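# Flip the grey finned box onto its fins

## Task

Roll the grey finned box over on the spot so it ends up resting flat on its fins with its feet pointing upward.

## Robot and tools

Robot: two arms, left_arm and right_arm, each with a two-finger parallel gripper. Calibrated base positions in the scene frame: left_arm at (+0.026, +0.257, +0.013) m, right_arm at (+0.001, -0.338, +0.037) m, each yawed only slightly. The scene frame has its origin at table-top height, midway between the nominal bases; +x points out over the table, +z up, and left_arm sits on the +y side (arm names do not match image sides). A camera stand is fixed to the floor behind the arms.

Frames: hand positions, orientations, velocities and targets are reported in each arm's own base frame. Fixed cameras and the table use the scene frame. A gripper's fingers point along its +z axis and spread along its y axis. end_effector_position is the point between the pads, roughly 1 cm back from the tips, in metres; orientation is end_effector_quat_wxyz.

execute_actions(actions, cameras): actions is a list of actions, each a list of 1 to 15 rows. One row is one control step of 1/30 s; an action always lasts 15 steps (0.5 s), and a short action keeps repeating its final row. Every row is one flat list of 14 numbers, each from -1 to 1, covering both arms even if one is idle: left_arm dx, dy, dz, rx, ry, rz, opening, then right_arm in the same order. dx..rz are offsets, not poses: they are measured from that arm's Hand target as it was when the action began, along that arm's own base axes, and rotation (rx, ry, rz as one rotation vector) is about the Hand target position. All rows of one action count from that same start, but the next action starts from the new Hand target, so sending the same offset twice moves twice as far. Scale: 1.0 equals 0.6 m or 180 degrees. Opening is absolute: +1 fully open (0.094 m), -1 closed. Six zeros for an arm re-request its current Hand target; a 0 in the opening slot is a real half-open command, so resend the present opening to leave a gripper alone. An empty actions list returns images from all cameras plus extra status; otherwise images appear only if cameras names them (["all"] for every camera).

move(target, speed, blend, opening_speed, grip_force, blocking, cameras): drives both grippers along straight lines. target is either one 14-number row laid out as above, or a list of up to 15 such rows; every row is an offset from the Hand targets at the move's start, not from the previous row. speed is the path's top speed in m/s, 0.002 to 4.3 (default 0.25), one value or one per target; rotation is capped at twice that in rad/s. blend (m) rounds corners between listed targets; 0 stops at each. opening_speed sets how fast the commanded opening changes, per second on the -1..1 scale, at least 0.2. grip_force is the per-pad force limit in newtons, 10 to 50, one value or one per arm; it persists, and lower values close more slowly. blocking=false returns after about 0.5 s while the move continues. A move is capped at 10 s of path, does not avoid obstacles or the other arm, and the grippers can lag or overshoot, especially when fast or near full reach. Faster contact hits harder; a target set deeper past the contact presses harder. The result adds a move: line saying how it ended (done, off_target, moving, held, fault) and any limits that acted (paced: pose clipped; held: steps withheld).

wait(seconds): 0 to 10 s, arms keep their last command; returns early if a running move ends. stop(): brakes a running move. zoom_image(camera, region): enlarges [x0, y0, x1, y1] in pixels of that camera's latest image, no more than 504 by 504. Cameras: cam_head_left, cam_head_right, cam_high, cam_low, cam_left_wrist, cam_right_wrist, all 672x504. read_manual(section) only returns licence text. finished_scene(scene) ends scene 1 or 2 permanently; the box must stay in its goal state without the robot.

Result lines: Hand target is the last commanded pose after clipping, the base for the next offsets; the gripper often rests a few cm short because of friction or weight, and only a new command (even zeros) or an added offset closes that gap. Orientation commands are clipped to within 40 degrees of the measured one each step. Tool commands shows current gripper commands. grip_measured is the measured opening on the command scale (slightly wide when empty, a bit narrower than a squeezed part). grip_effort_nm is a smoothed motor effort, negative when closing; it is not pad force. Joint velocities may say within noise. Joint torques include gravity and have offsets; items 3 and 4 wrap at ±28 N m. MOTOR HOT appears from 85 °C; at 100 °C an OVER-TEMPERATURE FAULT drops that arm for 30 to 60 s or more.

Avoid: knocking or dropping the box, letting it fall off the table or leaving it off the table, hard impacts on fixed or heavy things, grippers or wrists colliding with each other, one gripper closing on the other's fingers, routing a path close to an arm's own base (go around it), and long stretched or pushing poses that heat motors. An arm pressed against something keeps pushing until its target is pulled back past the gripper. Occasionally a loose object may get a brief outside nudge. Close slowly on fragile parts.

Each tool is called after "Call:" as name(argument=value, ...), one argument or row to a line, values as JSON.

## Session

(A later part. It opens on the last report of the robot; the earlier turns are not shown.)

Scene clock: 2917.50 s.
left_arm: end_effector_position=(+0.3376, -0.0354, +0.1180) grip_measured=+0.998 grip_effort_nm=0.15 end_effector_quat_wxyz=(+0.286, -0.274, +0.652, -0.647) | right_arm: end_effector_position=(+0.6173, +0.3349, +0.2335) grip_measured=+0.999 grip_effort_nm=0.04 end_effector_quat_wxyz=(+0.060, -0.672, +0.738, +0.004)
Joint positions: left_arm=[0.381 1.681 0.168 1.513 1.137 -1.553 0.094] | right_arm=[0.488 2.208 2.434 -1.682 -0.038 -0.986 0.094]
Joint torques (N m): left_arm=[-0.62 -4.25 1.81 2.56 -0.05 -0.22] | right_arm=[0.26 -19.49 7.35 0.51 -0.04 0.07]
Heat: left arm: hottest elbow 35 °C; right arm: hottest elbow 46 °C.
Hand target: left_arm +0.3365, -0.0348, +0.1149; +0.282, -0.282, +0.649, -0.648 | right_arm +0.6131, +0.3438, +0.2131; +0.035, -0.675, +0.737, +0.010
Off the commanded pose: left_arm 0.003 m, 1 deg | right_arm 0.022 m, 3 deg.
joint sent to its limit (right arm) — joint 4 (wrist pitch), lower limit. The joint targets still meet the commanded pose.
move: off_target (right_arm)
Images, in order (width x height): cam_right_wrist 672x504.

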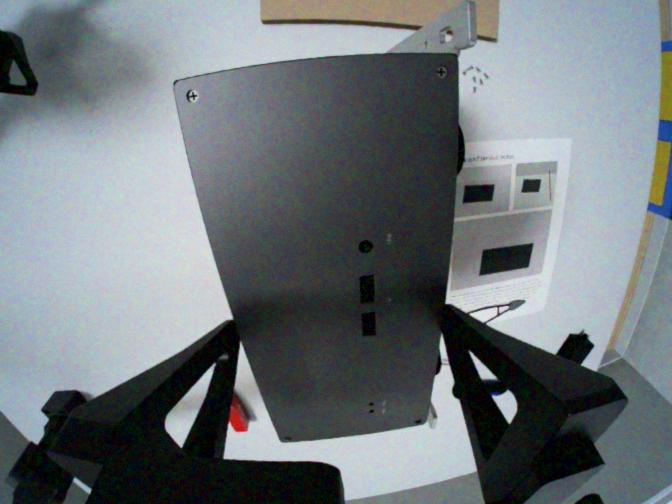

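Call:
move(
  target=[0,0,0,0,0,0,1, 0.014,0.005,-0.008,0,0,0,1],
  speed=0.06,
  cameras=["cam_right_wrist"],
)

Call:
zoom_image(
  camera="cam_right_wrist",
  region=[190, 280, 470, 440],
)

Scene clock: 2931.00 s.
left_arm: end_effector_position=(+0.3376, -0.0354, +0.1180) grip_measured=+0.998 grip_effort_nm=0.15 end_effector_quat_wxyz=(+0.286, -0.274, +0.652, -0.647) | right_arm: end_effector_position=(+0.6175, +0.3348, +0.2326) grip_measured=+0.999 grip_effort_nm=0.04 end_effector_quat_wxyz=(+0.059, -0.672, +0.738, +0.004)
Joint positions: left_arm=[0.381 1.681 0.168 1.513 1.137 -1.553 0.094] | right_arm=[0.488 2.211 2.436 -1.684 -0.037 -0.986 0.094]
Joint torques (N m): left_arm=[-0.5 -4.19 1.8 2.58 -0.04 -0.23] | right_arm=[0.56 -17.44 9.72 0.47 -0.11 0.05]
Heat: left arm: hottest elbow 35 °C; right arm: hottest elbow 45 °C.
Hand target: left_arm +0.3365, -0.0348, +0.1149; +0.282, -0.282, +0.649, -0.648 | right_arm +0.6215, +0.3468, +0.2083; +0.035, -0.675, +0.737, +0.010
Off the commanded pose: left_arm 0.003 m, 1 deg | right_arm 0.027 m, 3 deg.
joint sent to its limit (right arm) — joint 4 (wrist pitch), lower limit. The joint targets still meet the commanded pose.
move: off_target (right_arm)
Images, in order (width x height): cam_right_wrist 672x504.

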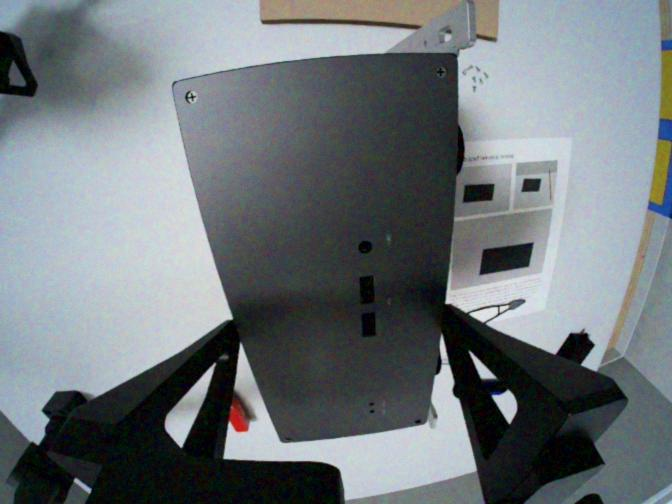

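Scaled by 1.800 from the camera's 672x504 image, which has a finer 960x720 frame.

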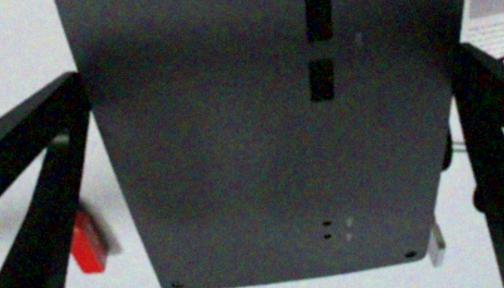

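Call:
execute_actions(
  actions=[],
  cameras=["cam_low","cam_right_wrist","cam_head_left"],
)

Scene clock: 2974.57 s.
left_arm: end_effector_position=(+0.3376, -0.0354, +0.1180) grip_measured=+0.998 grip_effort_nm=0.15 end_effector_quat_wxyz=(+0.286, -0.274, +0.652, -0.647) | right_arm: end_effector_position=(+0.6175, +0.3348, +0.2326) grip_measured=+0.999 grip_effort_nm=0.04 end_effector_quat_wxyz=(+0.059, -0.672, +0.738, +0.004)
Joint positions: left_arm=[0.381 1.681 0.168 1.513 1.137 -1.553 0.094] | right_arm=[0.488 2.211 2.436 -1.684 -0.037 -0.986 0.094]
Joint velocities: within noise
Joint torques (N m): left_arm=[-0.67 -4.31 1.77 2.55 -0.04 -0.21] | right_arm=[0.09 -17.61 9.5 0.57 -0.1 0.01]
Heat: left arm: hottest elbow 35 °C; right arm: hottest elbow 50 °C.
Hand target: left_arm +0.3365, -0.0348, +0.1149; +0.282, -0.282, +0.649, -0.648 | right_arm +0.6215, +0.3468, +0.2083; +0.035, -0.675, +0.737, +0.010
Tool commands: left_gripper/opening=+1.0 right_gripper/opening=+1.0
Off the commanded pose: left_arm 0.003 m, 1 deg | right_arm 0.027 m, 3 deg.
Images, in order (width x height): cam_head_left 672x504, cam_low 672x504, cam_right_wrist 672x504.

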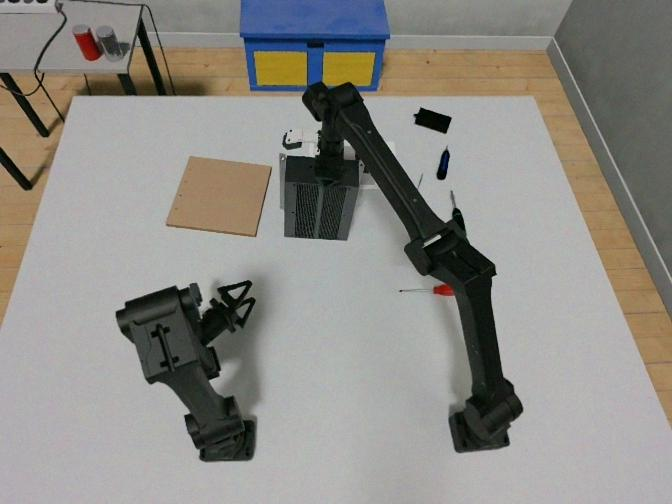

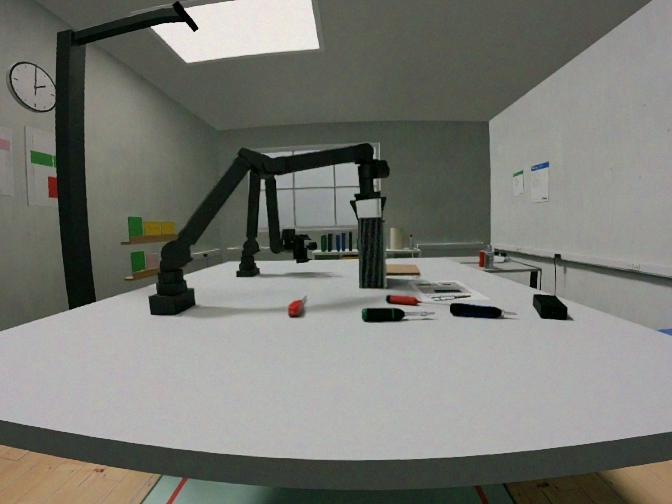

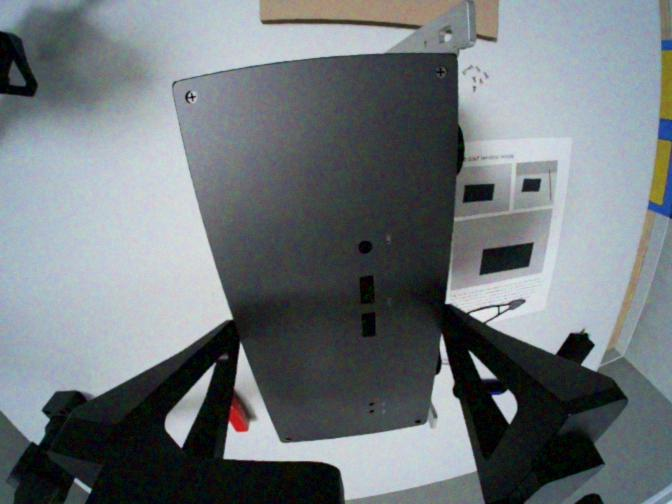

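Call:
zoom_image(
  camera="cam_low",
  region=[330, 160, 410, 220],
)

Call:
zoom_image(
  camera="cam_right_wrist",
  region=[200, 270, 300, 345],
)

Call:
zoom_image(
  camera="cam_right_wrist",
  region=[390, 270, 490, 345],
)

Scaled by 6.300.

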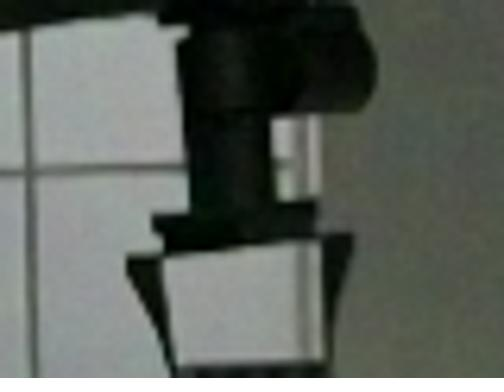

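Scaled by 5.040 from the camera's 672x504 image, which has a finer 960x720 frame.

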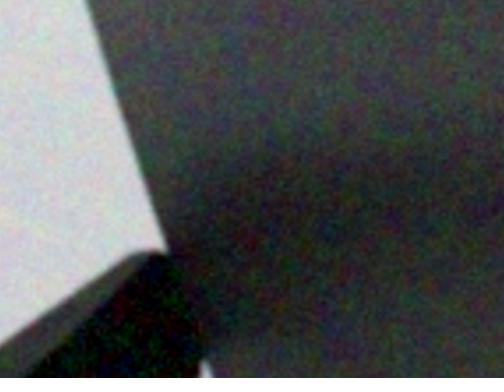

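Scaled by 5.040 from the camera's 672x504 image, which has a finer 960x720 frame.

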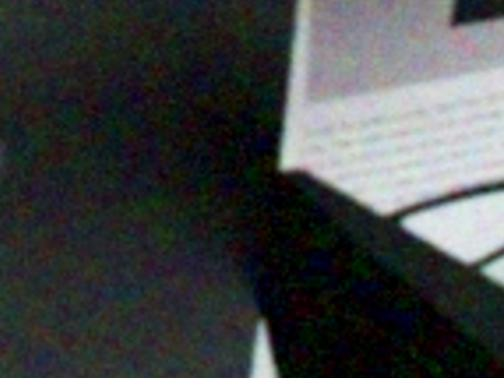

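Call:
move(
  target=[0,0,0,0,0,0,1, 0.003,0,0.08,0,0,0,1],
  speed=0.04,
)

Scene clock: 3008.67 s.
left_arm: end_effector_position=(+0.3376, -0.0354, +0.1180) grip_measured=+0.998 grip_effort_nm=0.15 end_effector_quat_wxyz=(+0.286, -0.274, +0.652, -0.647) | right_arm: end_effector_position=(+0.6202, +0.3362, +0.2401) grip_measured=+0.999 grip_effort_nm=0.04 end_effector_quat_wxyz=(+0.068, -0.671, +0.738, +0.002)
Joint positions: left_arm=[0.381 1.681 0.168 1.513 1.137 -1.553 0.094] | right_arm=[0.488 2.211 2.455 -1.684 -0.037 -0.986 0.094]
Joint torques (N m): left_arm=[-0.5 -4.19 1.8 2.51 -0.05 -0.22] | right_arm=[0.21 -21.95 11.32 0.68 -0.1 0.05]
Heat: left arm: hottest elbow 34 °C; right arm: hottest elbow 51 °C.
Hand target: left_arm +0.3365, -0.0348, +0.1149; +0.282, -0.282, +0.649, -0.648 | right_arm +0.6233, +0.3468, +0.2564; +0.035, -0.675, +0.737, +0.010
Off the commanded pose: left_arm 0.003 m, 1 deg | right_arm 0.020 m, 4 deg.
joint sent to its limit (right arm) — joint 4 (wrist pitch), lower limit. The joint targets are off in orientation, not in position.
move: off_target (right_arm)

Call:
move(
  target=[0,0,0,0,0,0,1, -0.001,0,-0.08,0,0,0,1],
  speed=0.04,
  cameras=["cam_right_wrist","cam_low"],
)

Scene clock: 3016.43 s.
left_arm: end_effector_position=(+0.3376, -0.0354, +0.1180) grip_measured=+0.998 grip_effort_nm=0.15 end_effector_quat_wxyz=(+0.286, -0.274, +0.652, -0.647) | right_arm: end_effector_position=(+0.6226, +0.3375, +0.2218) grip_measured=+0.999 grip_effort_nm=0.04 end_effector_quat_wxyz=(+0.055, -0.672, +0.739, +0.005)
Joint positions: left_arm=[0.381 1.681 0.168 1.513 1.137 -1.553 0.094] | right_arm=[0.488 2.238 2.455 -1.684 -0.037 -0.986 0.094]
Joint torques (N m): left_arm=[-0.56 -4.25 1.76 2.55 -0.05 -0.21] | right_arm=[-0.03 -19.9 9.02 0.54 -0.09 -0.01]
Heat: left arm: hottest elbow 34 °C; right arm: hottest elbow 50 °C.
Hand target: left_arm +0.3365, -0.0348, +0.1149; +0.282, -0.282, +0.649, -0.648 | right_arm +0.6227, +0.3467, +0.2084; +0.035, -0.675, +0.737, +0.010
Off the commanded pose: left_arm 0.003 m, 1 deg | right_arm 0.016 m, 2 deg.
joint sent to its limit (right arm) — joint 4 (wrist pitch), lower limit. The joint targets still meet the commanded pose.
move: off_target (right_arm)
Images, in order (width x height): cam_low 672x504, cam_right_wrist 672x504.

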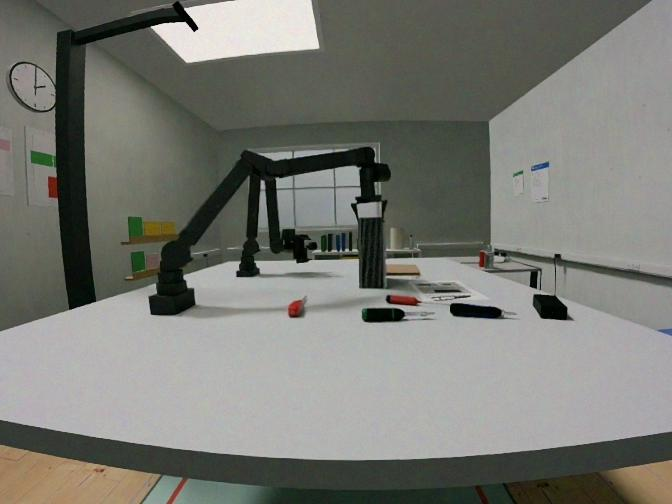

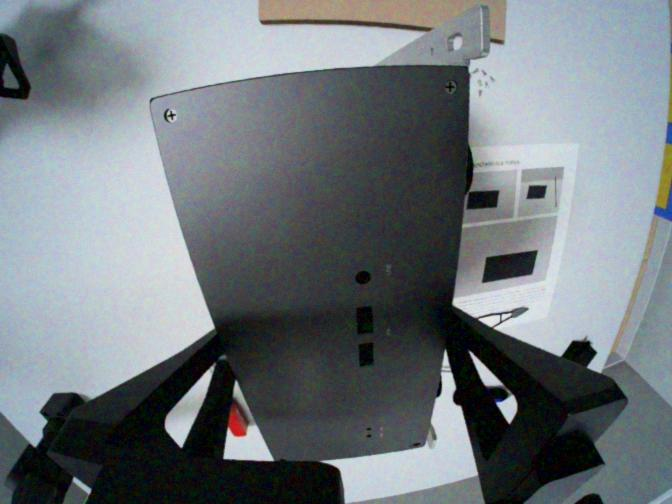

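Call:
move(
  target=[0,0,0,0,0,0,1, 0,0,0,0,0,0,0.7],
  opening_speed=0.2,
  cameras=["cam_right_wrist","cam_low"],
)

Scene clock: 3035.23 s.
left_arm: end_effector_position=(+0.3376, -0.0354, +0.1180) grip_measured=+0.998 grip_effort_nm=0.15 end_effector_quat_wxyz=(+0.286, -0.274, +0.652, -0.647) | right_arm: end_effector_position=(+0.6224, +0.3378, +0.2218) grip_measured=+0.929 grip_effort_nm=-1.04 end_effector_quat_wxyz=(+0.055, -0.672, +0.739, +0.005)
Joint positions: left_arm=[0.381 1.681 0.168 1.513 1.137 -1.553 0.094] | right_arm=[0.489 2.238 2.455 -1.684 -0.038 -0.986 0.091]
Joint torques (N m): left_arm=[-0.56 -4.25 1.76 2.58 -0.04 -0.22] | right_arm=[0.26 -19.84 8.88 0.57 -0.1 -0.01]
Heat: left arm: hottest elbow 34 °C; right arm: hottest elbow 48 °C.
Hand target: left_arm +0.3365, -0.0348, +0.1149; +0.282, -0.282, +0.649, -0.648 | right_arm +0.6227, +0.3467, +0.2084; +0.035, -0.675, +0.737, +0.010
Off the commanded pose: left_arm 0.003 m, 1 deg | right_arm 0.016 m, 2 deg.
joint sent to its limit (right arm) — joint 4 (wrist pitch), lower limit. The joint targets still meet the commanded pose.
move: off_target (right_arm)
Images, in order (width x height): cam_low 672x504, cam_right_wrist 672x504.

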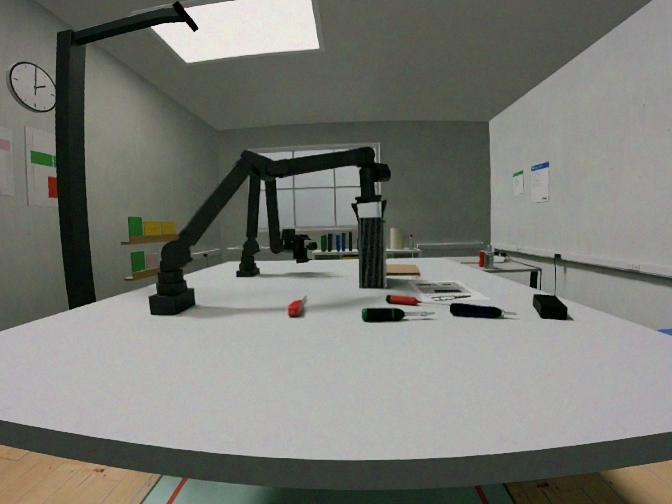

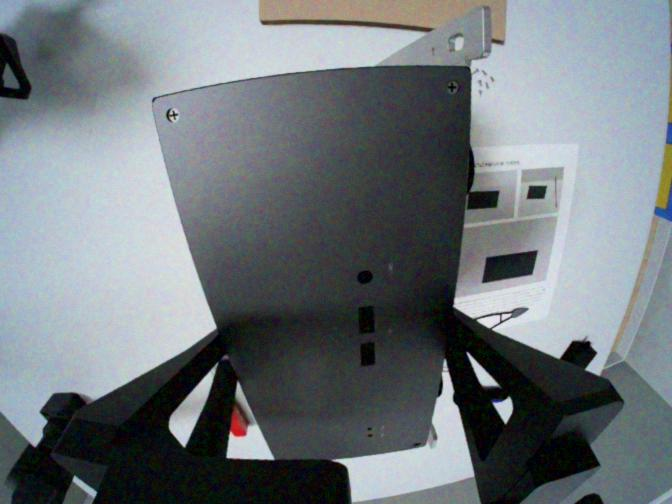

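Call:
move(
  target=[0,0,0,0,0,0,1, -0.0598,0.0065,0.0482,-0.0031,-0.0332,0,0.7],
  speed=0.03,
  cameras=["cam_right_wrist","cam_low"],
)

Scene clock: 3087.90 s.
left_arm: end_effector_position=(+0.3376, -0.0354, +0.1180) grip_measured=+0.998 grip_effort_nm=0.15 end_effector_quat_wxyz=(+0.286, -0.274, +0.652, -0.647) | right_arm: end_effector_position=(+0.5991, +0.3455, +0.2225) grip_measured=+0.929 grip_effort_nm=-1.04 end_effector_quat_wxyz=(+0.068, -0.674, +0.735, -0.030)
Joint positions: left_arm=[0.381 1.681 0.168 1.513 1.137 -1.553 0.094] | right_arm=[0.531 2.119 2.248 -1.556 0.03 -0.954 0.091]
Joint torques (N m): left_arm=[-0.44 -4.25 1.78 2.58 -0.04 -0.22] | right_arm=[0.73 -23.94 7.68 0.09 -0.19 0.11]
Heat: left arm: hottest elbow 34 °C; right arm: hottest elbow 47 °C.
Hand target: left_arm +0.3365, -0.0348, +0.1149; +0.282, -0.282, +0.649, -0.648 | right_arm +0.5869, +0.3506, +0.2372; +0.070, -0.675, +0.734, -0.029
Off the commanded pose: left_arm 0.003 m, 1 deg | right_arm 0.020 m, 0 deg.
move: off_target (right_arm)
Images, in order (width x height): cam_low 672x504, cam_right_wrist 672x504.

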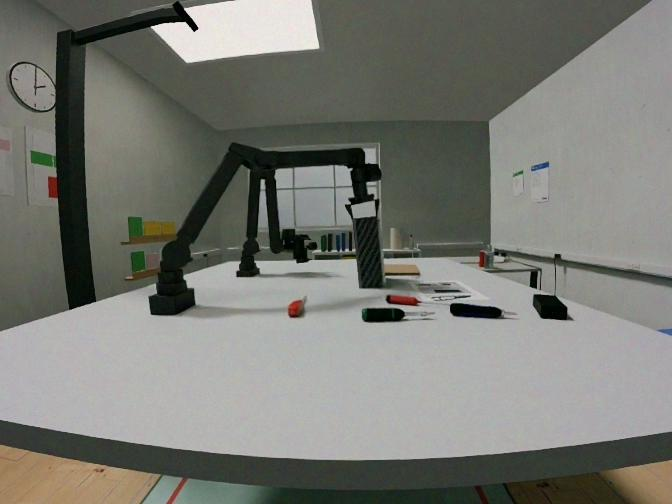

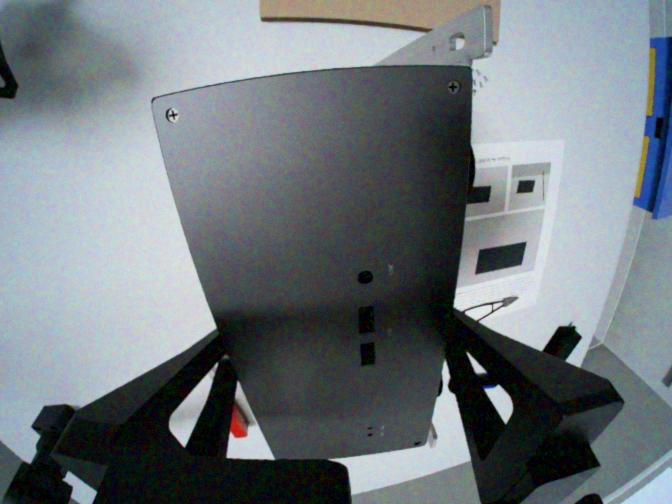

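Call:
move(
  target=[0,0,0,0,0,0,1, -0.0557,-0.0077,0.013,0.0053,-0.0396,0,0.7],
  speed=0.03,
  cameras=["cam_low","cam_head_left"],
)

Call:
zoom_image(
  camera="cam_low",
  region=[310, 140, 430, 310],
)

Scene clock: 3121.07 s.
left_arm: end_effector_position=(+0.3376, -0.0354, +0.1180) grip_measured=+0.998 grip_effort_nm=0.15 end_effector_quat_wxyz=(+0.286, -0.274, +0.652, -0.647) | right_arm: end_effector_position=(+0.5659, +0.3497, +0.2210) grip_measured=+0.929 grip_effort_nm=-1.04 end_effector_quat_wxyz=(-0.114, +0.679, -0.722, +0.069)
Joint positions: left_arm=[0.381 1.681 0.168 1.513 1.137 -1.553 0.094] | right_arm=[0.579 1.939 1.942 -1.323 0.095 -0.942 0.091]
Joint torques (N m): left_arm=[-0.62 -4.25 1.74 2.56 -0.05 -0.23] | right_arm=[-0.38 -22.07 8.06 -0.13 -0.39 0.23]
Heat: left arm: hottest elbow 34 °C; right arm: hottest elbow 46 °C.
Hand target: left_arm +0.3365, -0.0348, +0.1149; +0.282, -0.282, +0.649, -0.648 | right_arm +0.5535, +0.3460, +0.2449; -0.121, +0.671, -0.729, +0.064
Off the commanded pose: left_arm 0.003 m, 1 deg | right_arm 0.027 m, 1 deg.
move: off_target (right_arm)
Images, in order (width x height): cam_head_left 672x504, cam_low 672x504.

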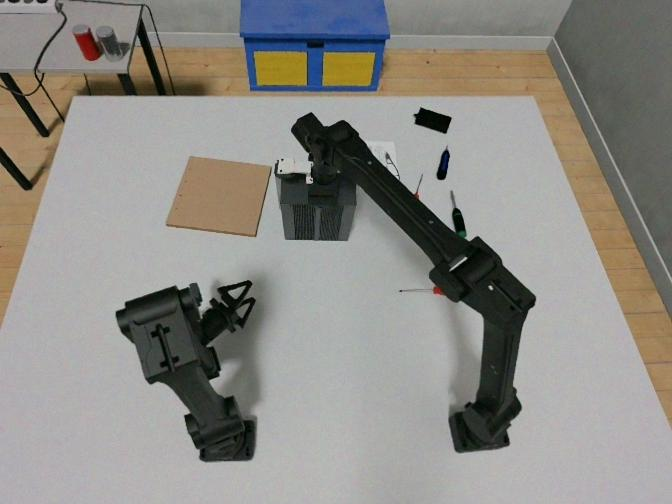

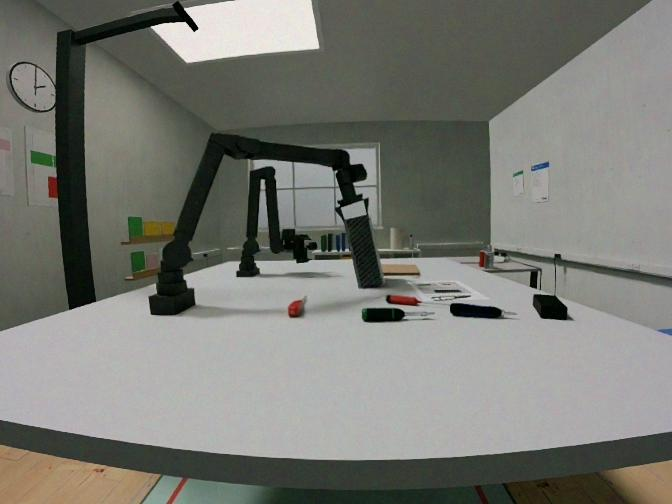

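Scaled by 2.965.

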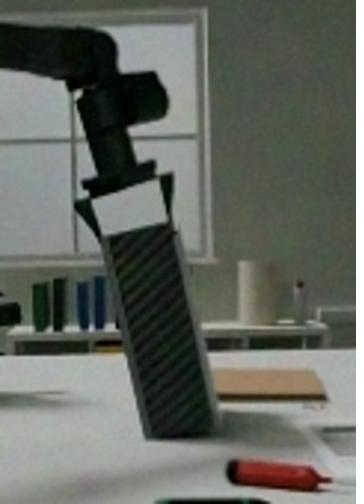

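Call:
move(
  target=[0,0,0,0,0,0,1, -0.0883,0.0067,-0.005,-0.0062,-0.0664,0,0.7],
  speed=0.035,
  cameras=["cam_low"],
)

Call:
zoom_image(
  camera="cam_low",
  region=[310, 140, 430, 310],
)

Scene clock: 3141.70 s.
left_arm: end_effector_position=(+0.3376, -0.0354, +0.1180) grip_measured=+0.998 grip_effort_nm=0.15 end_effector_quat_wxyz=(+0.286, -0.274, +0.652, -0.647) | right_arm: end_effector_position=(+0.5119, +0.3498, +0.2138) grip_measured=+0.928 grip_effort_nm=-1.04 end_effector_quat_wxyz=(-0.173, +0.675, -0.702, +0.148)
Joint positions: left_arm=[0.381 1.681 0.168 1.513 1.137 -1.553 0.094] | right_arm=[0.672 1.733 1.589 -1.044 0.258 -0.909 0.091]
Joint torques (N m): left_arm=[-0.62 -4.31 1.76 2.54 -0.04 -0.22] | right_arm=[-0.26 -20.6 8.55 0.14 -0.27 0.42]
Heat: left arm: hottest elbow 34 °C; right arm: hottest elbow 47 °C.
Hand target: left_arm +0.3365, -0.0348, +0.1149; +0.282, -0.282, +0.649, -0.648 | right_arm +0.5004, +0.3501, +0.2421; -0.189, +0.662, -0.711, +0.141
Off the commanded pose: left_arm 0.003 m, 1 deg | right_arm 0.030 m, 3 deg.
move: off_target (right_arm)
Images, in order (width x height): cam_low 672x504.

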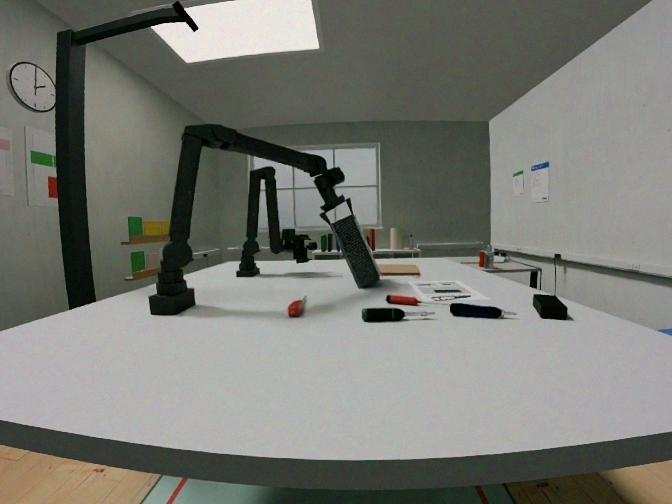

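Scaled by 2.965.

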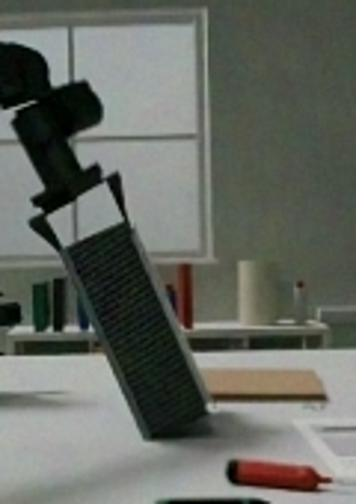

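Call:
move(
  target=[0,0,0,0,0,0,1, -0.0875,0.006,-0.033,-0.0067,-0.0719,0,0.7],
  speed=0.035,
  cameras=["cam_low"],
)

Call:
zoom_image(
  camera="cam_low",
  region=[300, 150, 420, 320],
)

Scene clock: 3159.83 s.
left_arm: end_effector_position=(+0.3376, -0.0354, +0.1180) grip_measured=+0.998 grip_effort_nm=0.15 end_effector_quat_wxyz=(+0.286, -0.274, +0.652, -0.647) | right_arm: end_effector_position=(+0.4570, +0.3506, +0.1939) grip_measured=+0.928 grip_effort_nm=-1.04 end_effector_quat_wxyz=(-0.239, +0.656, -0.677, +0.231)
Joint positions: left_arm=[0.381 1.681 0.168 1.513 1.137 -1.553 0.094] | right_arm=[0.79 1.58 1.275 -0.751 0.461 -0.873 0.091]
Joint torques (N m): left_arm=[-0.56 -4.19 1.76 2.58 -0.05 -0.22] | right_arm=[0.56 -17.85 8.69 0.68 -0.07 0.32]
Heat: left arm: hottest elbow 34 °C; right arm: hottest elbow 48 °C.
Hand target: left_arm +0.3365, -0.0348, +0.1149; +0.282, -0.282, +0.649, -0.648 | right_arm +0.4478, +0.3537, +0.2223; -0.261, +0.644, -0.684, +0.222
Off the commanded pose: left_arm 0.003 m, 1 deg | right_arm 0.030 m, 3 deg.
move: off_target (right_arm)
Images, in order (width x height): cam_low 672x504.

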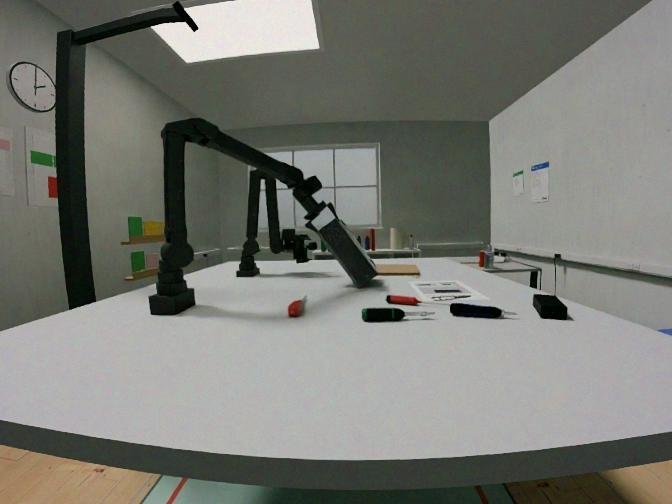

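Scaled by 2.965.

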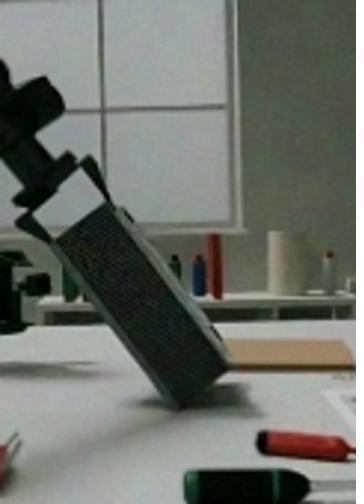

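Call:
move(
  target=[0,0,0,0,0,0,1, -0.0773,0.0108,-0.055,0.0017,-0.0727,0,0.7],
  speed=0.035,
  cameras=["cam_low","cam_head_left"],
)

Call:
zoom_image(
  camera="cam_low",
  region=[300, 150, 420, 320],
)

Scene clock: 3190.77 s.
left_arm: end_effector_position=(+0.3376, -0.0354, +0.1180) grip_measured=+0.998 grip_effort_nm=0.15 end_effector_quat_wxyz=(+0.286, -0.274, +0.652, -0.647) | right_arm: end_effector_position=(+0.4082, +0.3539, +0.1637) grip_measured=+0.928 grip_effort_nm=-1.04 end_effector_quat_wxyz=(-0.313, +0.627, -0.645, +0.306)
Joint positions: left_arm=[0.381 1.681 0.168 1.513 1.137 -1.553 0.094] | right_arm=[0.918 1.507 1.008 -0.415 0.677 -0.864 0.091]
Joint torques (N m): left_arm=[-0.5 -4.31 1.77 2.58 -0.05 -0.21] | right_arm=[0.73 -15.85 8.23 1.06 -0.01 0.34]
Heat: left arm: hottest elbow 34 °C; right arm: hottest elbow 48 °C.
Hand target: left_arm +0.3365, -0.0348, +0.1149; +0.282, -0.282, +0.649, -0.648 | right_arm +0.4015, +0.3603, +0.1894; -0.339, +0.614, -0.650, +0.292
Off the commanded pose: left_arm 0.003 m, 1 deg | right_arm 0.027 m, 4 deg.
move: off_target (right_arm)
Images, in order (width x height): cam_head_left 672x504, cam_low 672x504.

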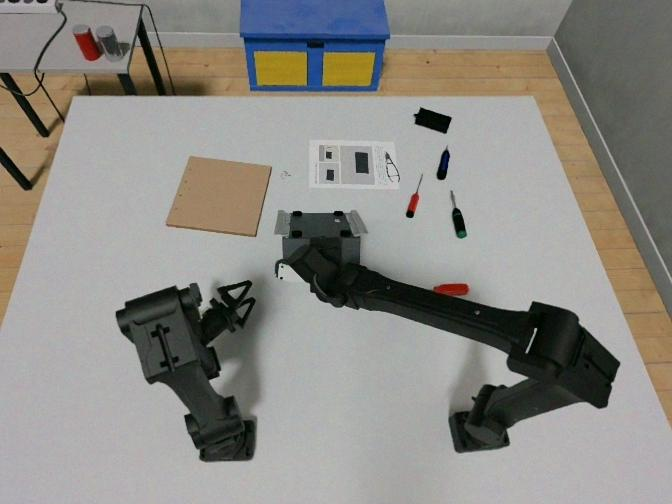

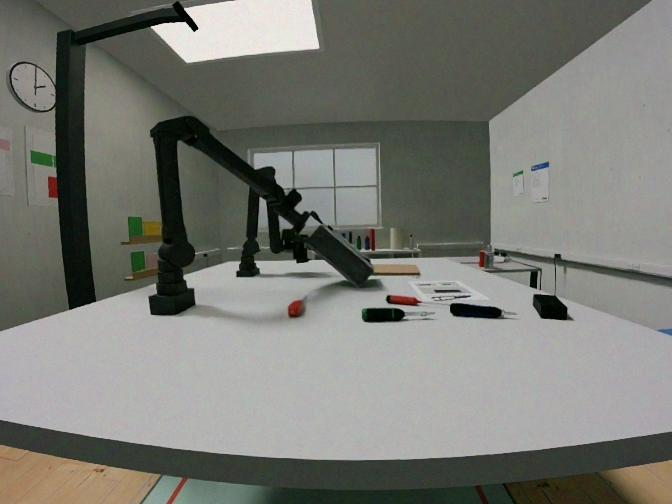

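Scaled by 2.965.

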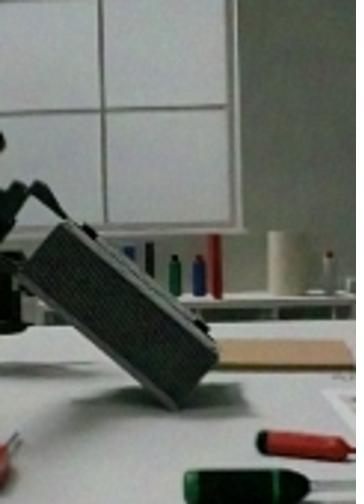

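Call:
move(
  target=[0,0,0,0,0,0,1, -0.0633,0.0055,-0.08,-0.0011,-0.0724,0,0.7],
  speed=0.035,
  cameras=["cam_low","cam_head_left"],
)

Call:
zoom_image(
  camera="cam_low",
  region=[300, 180, 420, 320],
)

Scene clock: 3208.10 s.
left_arm: end_effector_position=(+0.3376, -0.0354, +0.1180) grip_measured=+0.998 grip_effort_nm=0.15 end_effector_quat_wxyz=(+0.286, -0.274, +0.652, -0.647) | right_arm: end_effector_position=(+0.3658, +0.3508, +0.1234) grip_measured=+0.928 grip_effort_nm=-1.04 end_effector_quat_wxyz=(-0.381, +0.594, -0.601, +0.375)
Joint positions: left_arm=[0.381 1.681 0.168 1.513 1.137 -1.553 0.094] | right_arm=[1.035 1.536 0.776 0.013 0.889 -0.934 0.091]
Joint torques (N m): left_arm=[-0.56 -4.25 1.77 2.55 -0.04 -0.22] | right_arm=[0.62 -12.45 7.5 2.37 0.32 0.33]
Heat: left arm: hottest elbow 34 °C; right arm: hottest elbow 46 °C.
Hand target: left_arm +0.3365, -0.0348, +0.1149; +0.282, -0.282, +0.649, -0.648 | right_arm +0.3635, +0.3635, +0.1412; -0.410, +0.577, -0.607, +0.361
Off the commanded pose: left_arm 0.003 m, 1 deg | right_arm 0.022 m, 4 deg.
move: off_target (right_arm)
Images, in order (width x height): cam_head_left 672x504, cam_low 672x504.

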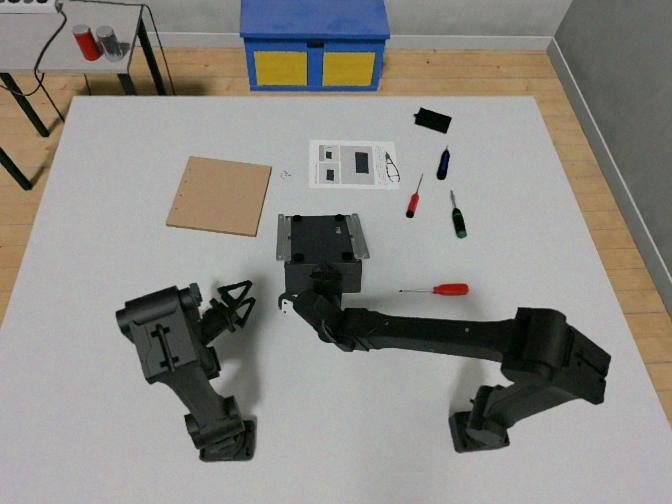

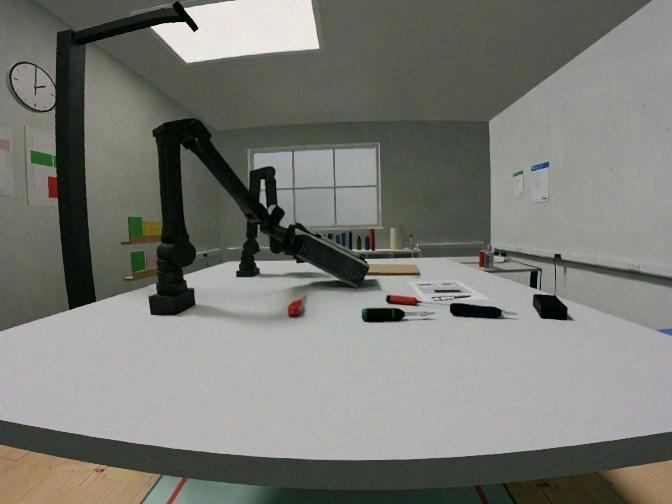

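Scaled by 3.600.

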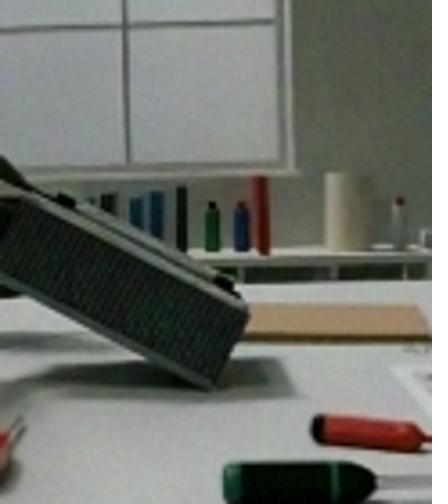

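Call:
zoom_image(
  camera="cam_head_left",
  region=[250, 190, 400, 310],
)

Scaled by 3.360.

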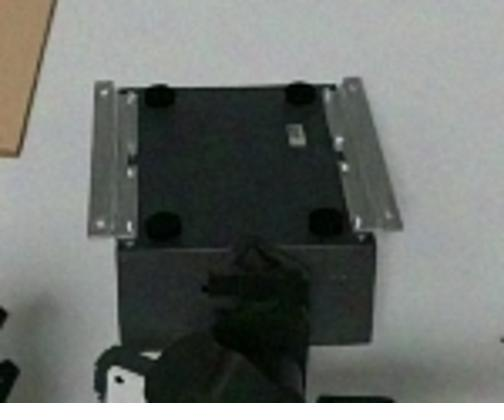

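Call:
move(
  target=[0,0,0,0,0,0,1, -0.045,0.0242,-0.102,-0.0067,-0.0719,-0.0083,0.7],
  speed=0.035,
  cameras=["cam_low","cam_head_left"],
)

Call:
zoom_image(
  camera="cam_low",
  region=[270, 210, 390, 310],
)

Call:
zoom_image(
  camera="cam_head_left",
  region=[250, 190, 400, 310],
)

Scene clock: 3262.70 s.
left_arm: end_effector_position=(+0.3376, -0.0354, +0.1180) grip_measured=+0.998 grip_effort_nm=0.15 end_effector_quat_wxyz=(+0.286, -0.274, +0.652, -0.647) | right_arm: end_effector_position=(+0.3364, +0.3628, +0.0709) grip_measured=+0.928 grip_effort_nm=-1.04 end_effector_quat_wxyz=(-0.442, +0.535, -0.559, +0.453)
Joint positions: left_arm=[0.381 1.681 0.168 1.513 1.137 -1.553 0.094] | right_arm=[1.149 1.797 0.675 0.63 1.137 -1.11 0.091]
Joint torques (N m): left_arm=[-0.56 -4.25 1.77 2.54 -0.05 -0.22] | right_arm=[0.32 -12.22 5.52 2.74 -0.62 0.12]
Heat: left arm: hottest elbow 33 °C; right arm: hottest elbow 45 °C.
Hand target: left_arm +0.3365, -0.0348, +0.1149; +0.282, -0.282, +0.649, -0.648 | right_arm +0.3366, +0.3780, +0.0800; -0.465, +0.529, -0.561, +0.436
Off the commanded pose: left_arm 0.003 m, 1 deg | right_arm 0.018 m, 3 deg.
move: off_target (right_arm)
Images, in order (width x height): cam_head_left 672x504, cam_low 672x504.

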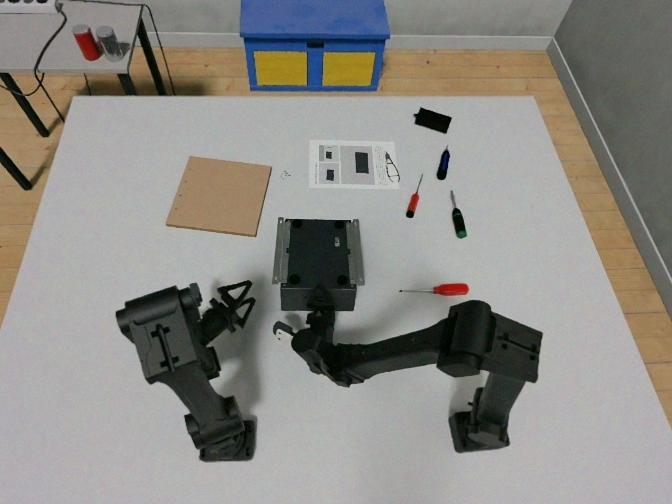

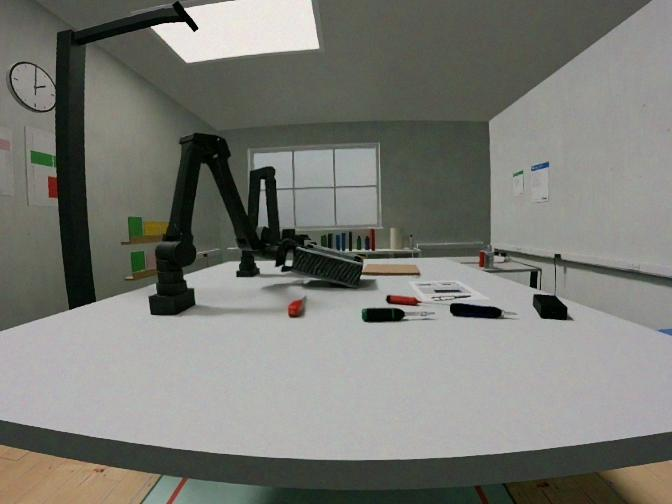

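Scaled by 4.200.

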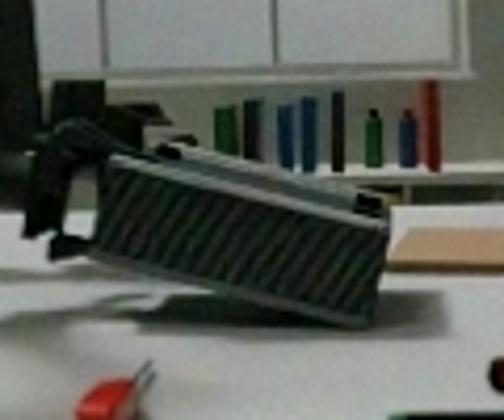

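Scaled by 3.360.

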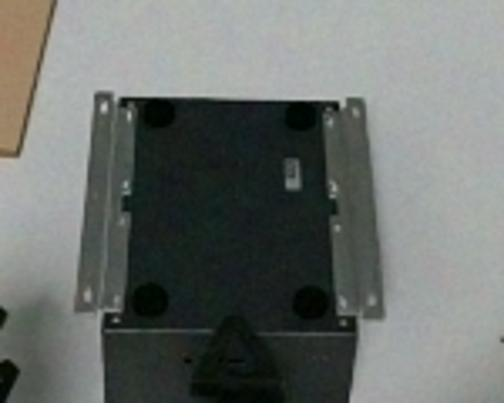

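Call:
move(
  target=[0,0,0,0,0,0,1, -0.0183,0,-0.0467,-0.0031,-0.0332,0,0.7],
  speed=0.03,
  cameras=["cam_low","cam_head_left"],
)

Call:
zoom_image(
  camera="cam_low",
  region=[270, 210, 390, 310],
)

Call:
zoom_image(
  camera="cam_head_left",
  region=[250, 200, 400, 320],
)

Scene clock: 3287.67 s.
left_arm: end_effector_position=(+0.3376, -0.0354, +0.1180) grip_measured=+0.998 grip_effort_nm=0.15 end_effector_quat_wxyz=(+0.286, -0.274, +0.652, -0.647) | right_arm: end_effector_position=(+0.3267, +0.3648, +0.0465) grip_measured=+0.928 grip_effort_nm=-1.04 end_effector_quat_wxyz=(-0.469, +0.513, -0.533, +0.483)
Joint positions: left_arm=[0.381 1.681 0.168 1.513 1.137 -1.553 0.094] | right_arm=[1.179 1.976 0.659 1.057 1.201 -1.323 0.091]
Joint torques (N m): left_arm=[-0.5 -4.42 1.78 2.56 -0.06 -0.22] | right_arm=[-0.5 -12.57 4.07 2.55 -0.88 0.13]
Heat: left arm: hottest elbow 33 °C; right arm: hottest elbow 44 °C.
Hand target: left_arm +0.3365, -0.0348, +0.1149; +0.282, -0.282, +0.649, -0.648 | right_arm +0.3256, +0.3779, +0.0520; -0.491, +0.508, -0.533, +0.465
Off the commanded pose: left_arm 0.003 m, 1 deg | right_arm 0.014 m, 3 deg.
move: off_target (right_arm)
Images, in order (width x height): cam_head_left 672x504, cam_low 672x504.

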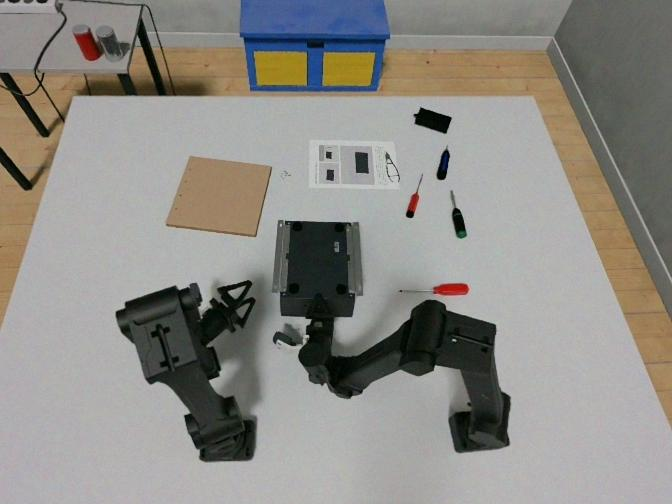

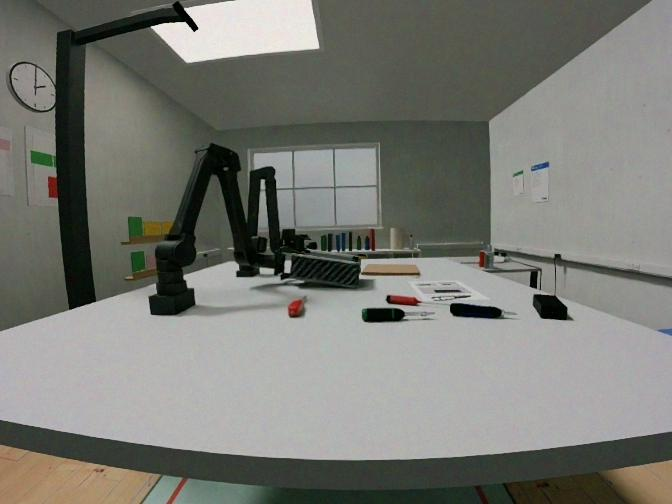

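Scaled by 4.200.

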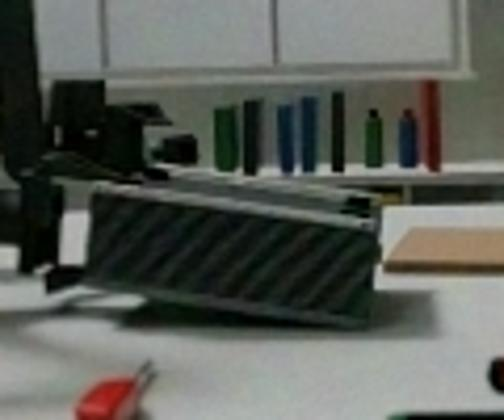

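Scaled by 3.360.

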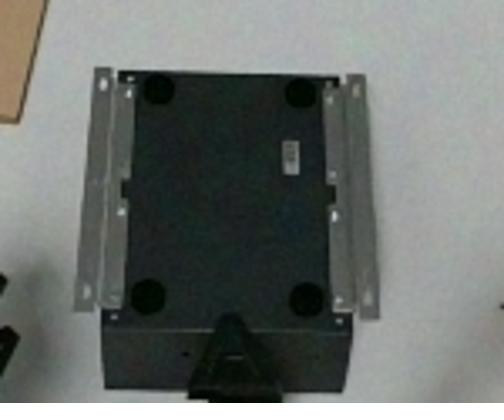

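Call:
move(
  target=[0,0,0,0,0,0,1, 0,-0.0133,0,0,0,0,1],
  speed=0.03,
  opening_speed=0.2,
  cameras=["cam_low","cam_head_left"],
)

Call:
zoom_image(
  camera="cam_low",
  region=[270, 210, 390, 310],
)

Scene clock: 3313.43 s.
left_arm: end_effector_position=(+0.3376, -0.0354, +0.1180) grip_measured=+0.998 grip_effort_nm=0.15 end_effector_quat_wxyz=(+0.286, -0.274, +0.652, -0.647) | right_arm: end_effector_position=(+0.3223, +0.3602, +0.0270) grip_measured=+0.999 grip_effort_nm=0.03 end_effector_quat_wxyz=(-0.466, +0.532, -0.525, +0.474)
Joint positions: left_arm=[0.381 1.681 0.168 1.513 1.137 -1.553 0.094] | right_arm=[1.179 2.011 0.637 1.073 1.163 -1.309 0.094]
Joint torques (N m): left_arm=[-0.62 -4.31 1.77 2.56 -0.05 -0.22] | right_arm=[-0.44 -15.91 3.67 2.99 0.47 0.02]
Heat: left arm: hottest elbow 33 °C; right arm: hottest elbow 42 °C.
Hand target: left_arm +0.3365, -0.0348, +0.1149; +0.282, -0.282, +0.649, -0.648 | right_arm +0.3255, +0.3700, +0.0520; -0.491, +0.508, -0.533, +0.465
Off the commanded pose: left_arm 0.003 m, 1 deg | right_arm 0.027 m, 4 deg.
move: off_target (right_arm)
Images, in order (width x height): cam_head_left 672x504, cam_low 672x504.

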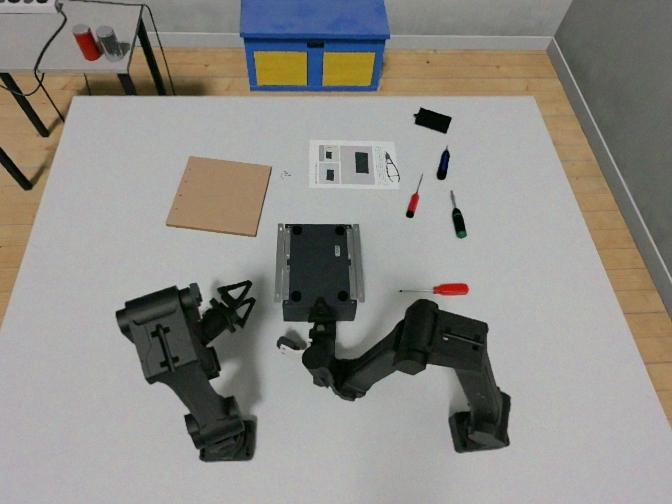

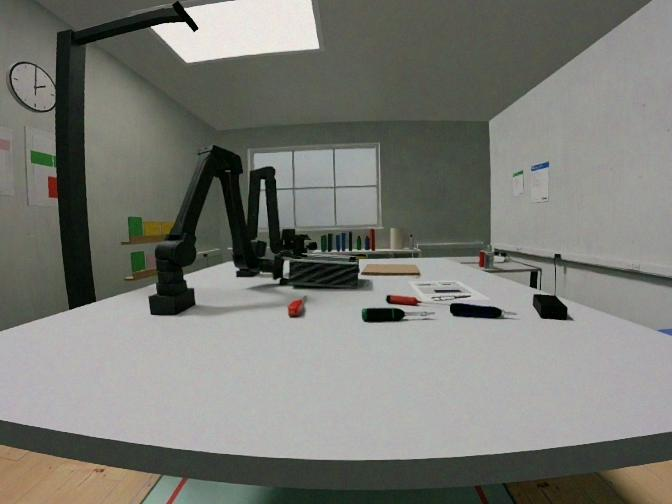

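Scaled by 4.200.

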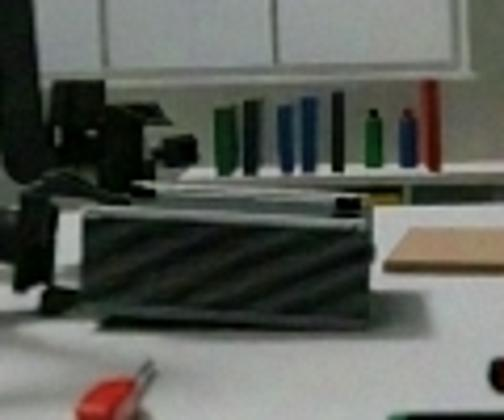

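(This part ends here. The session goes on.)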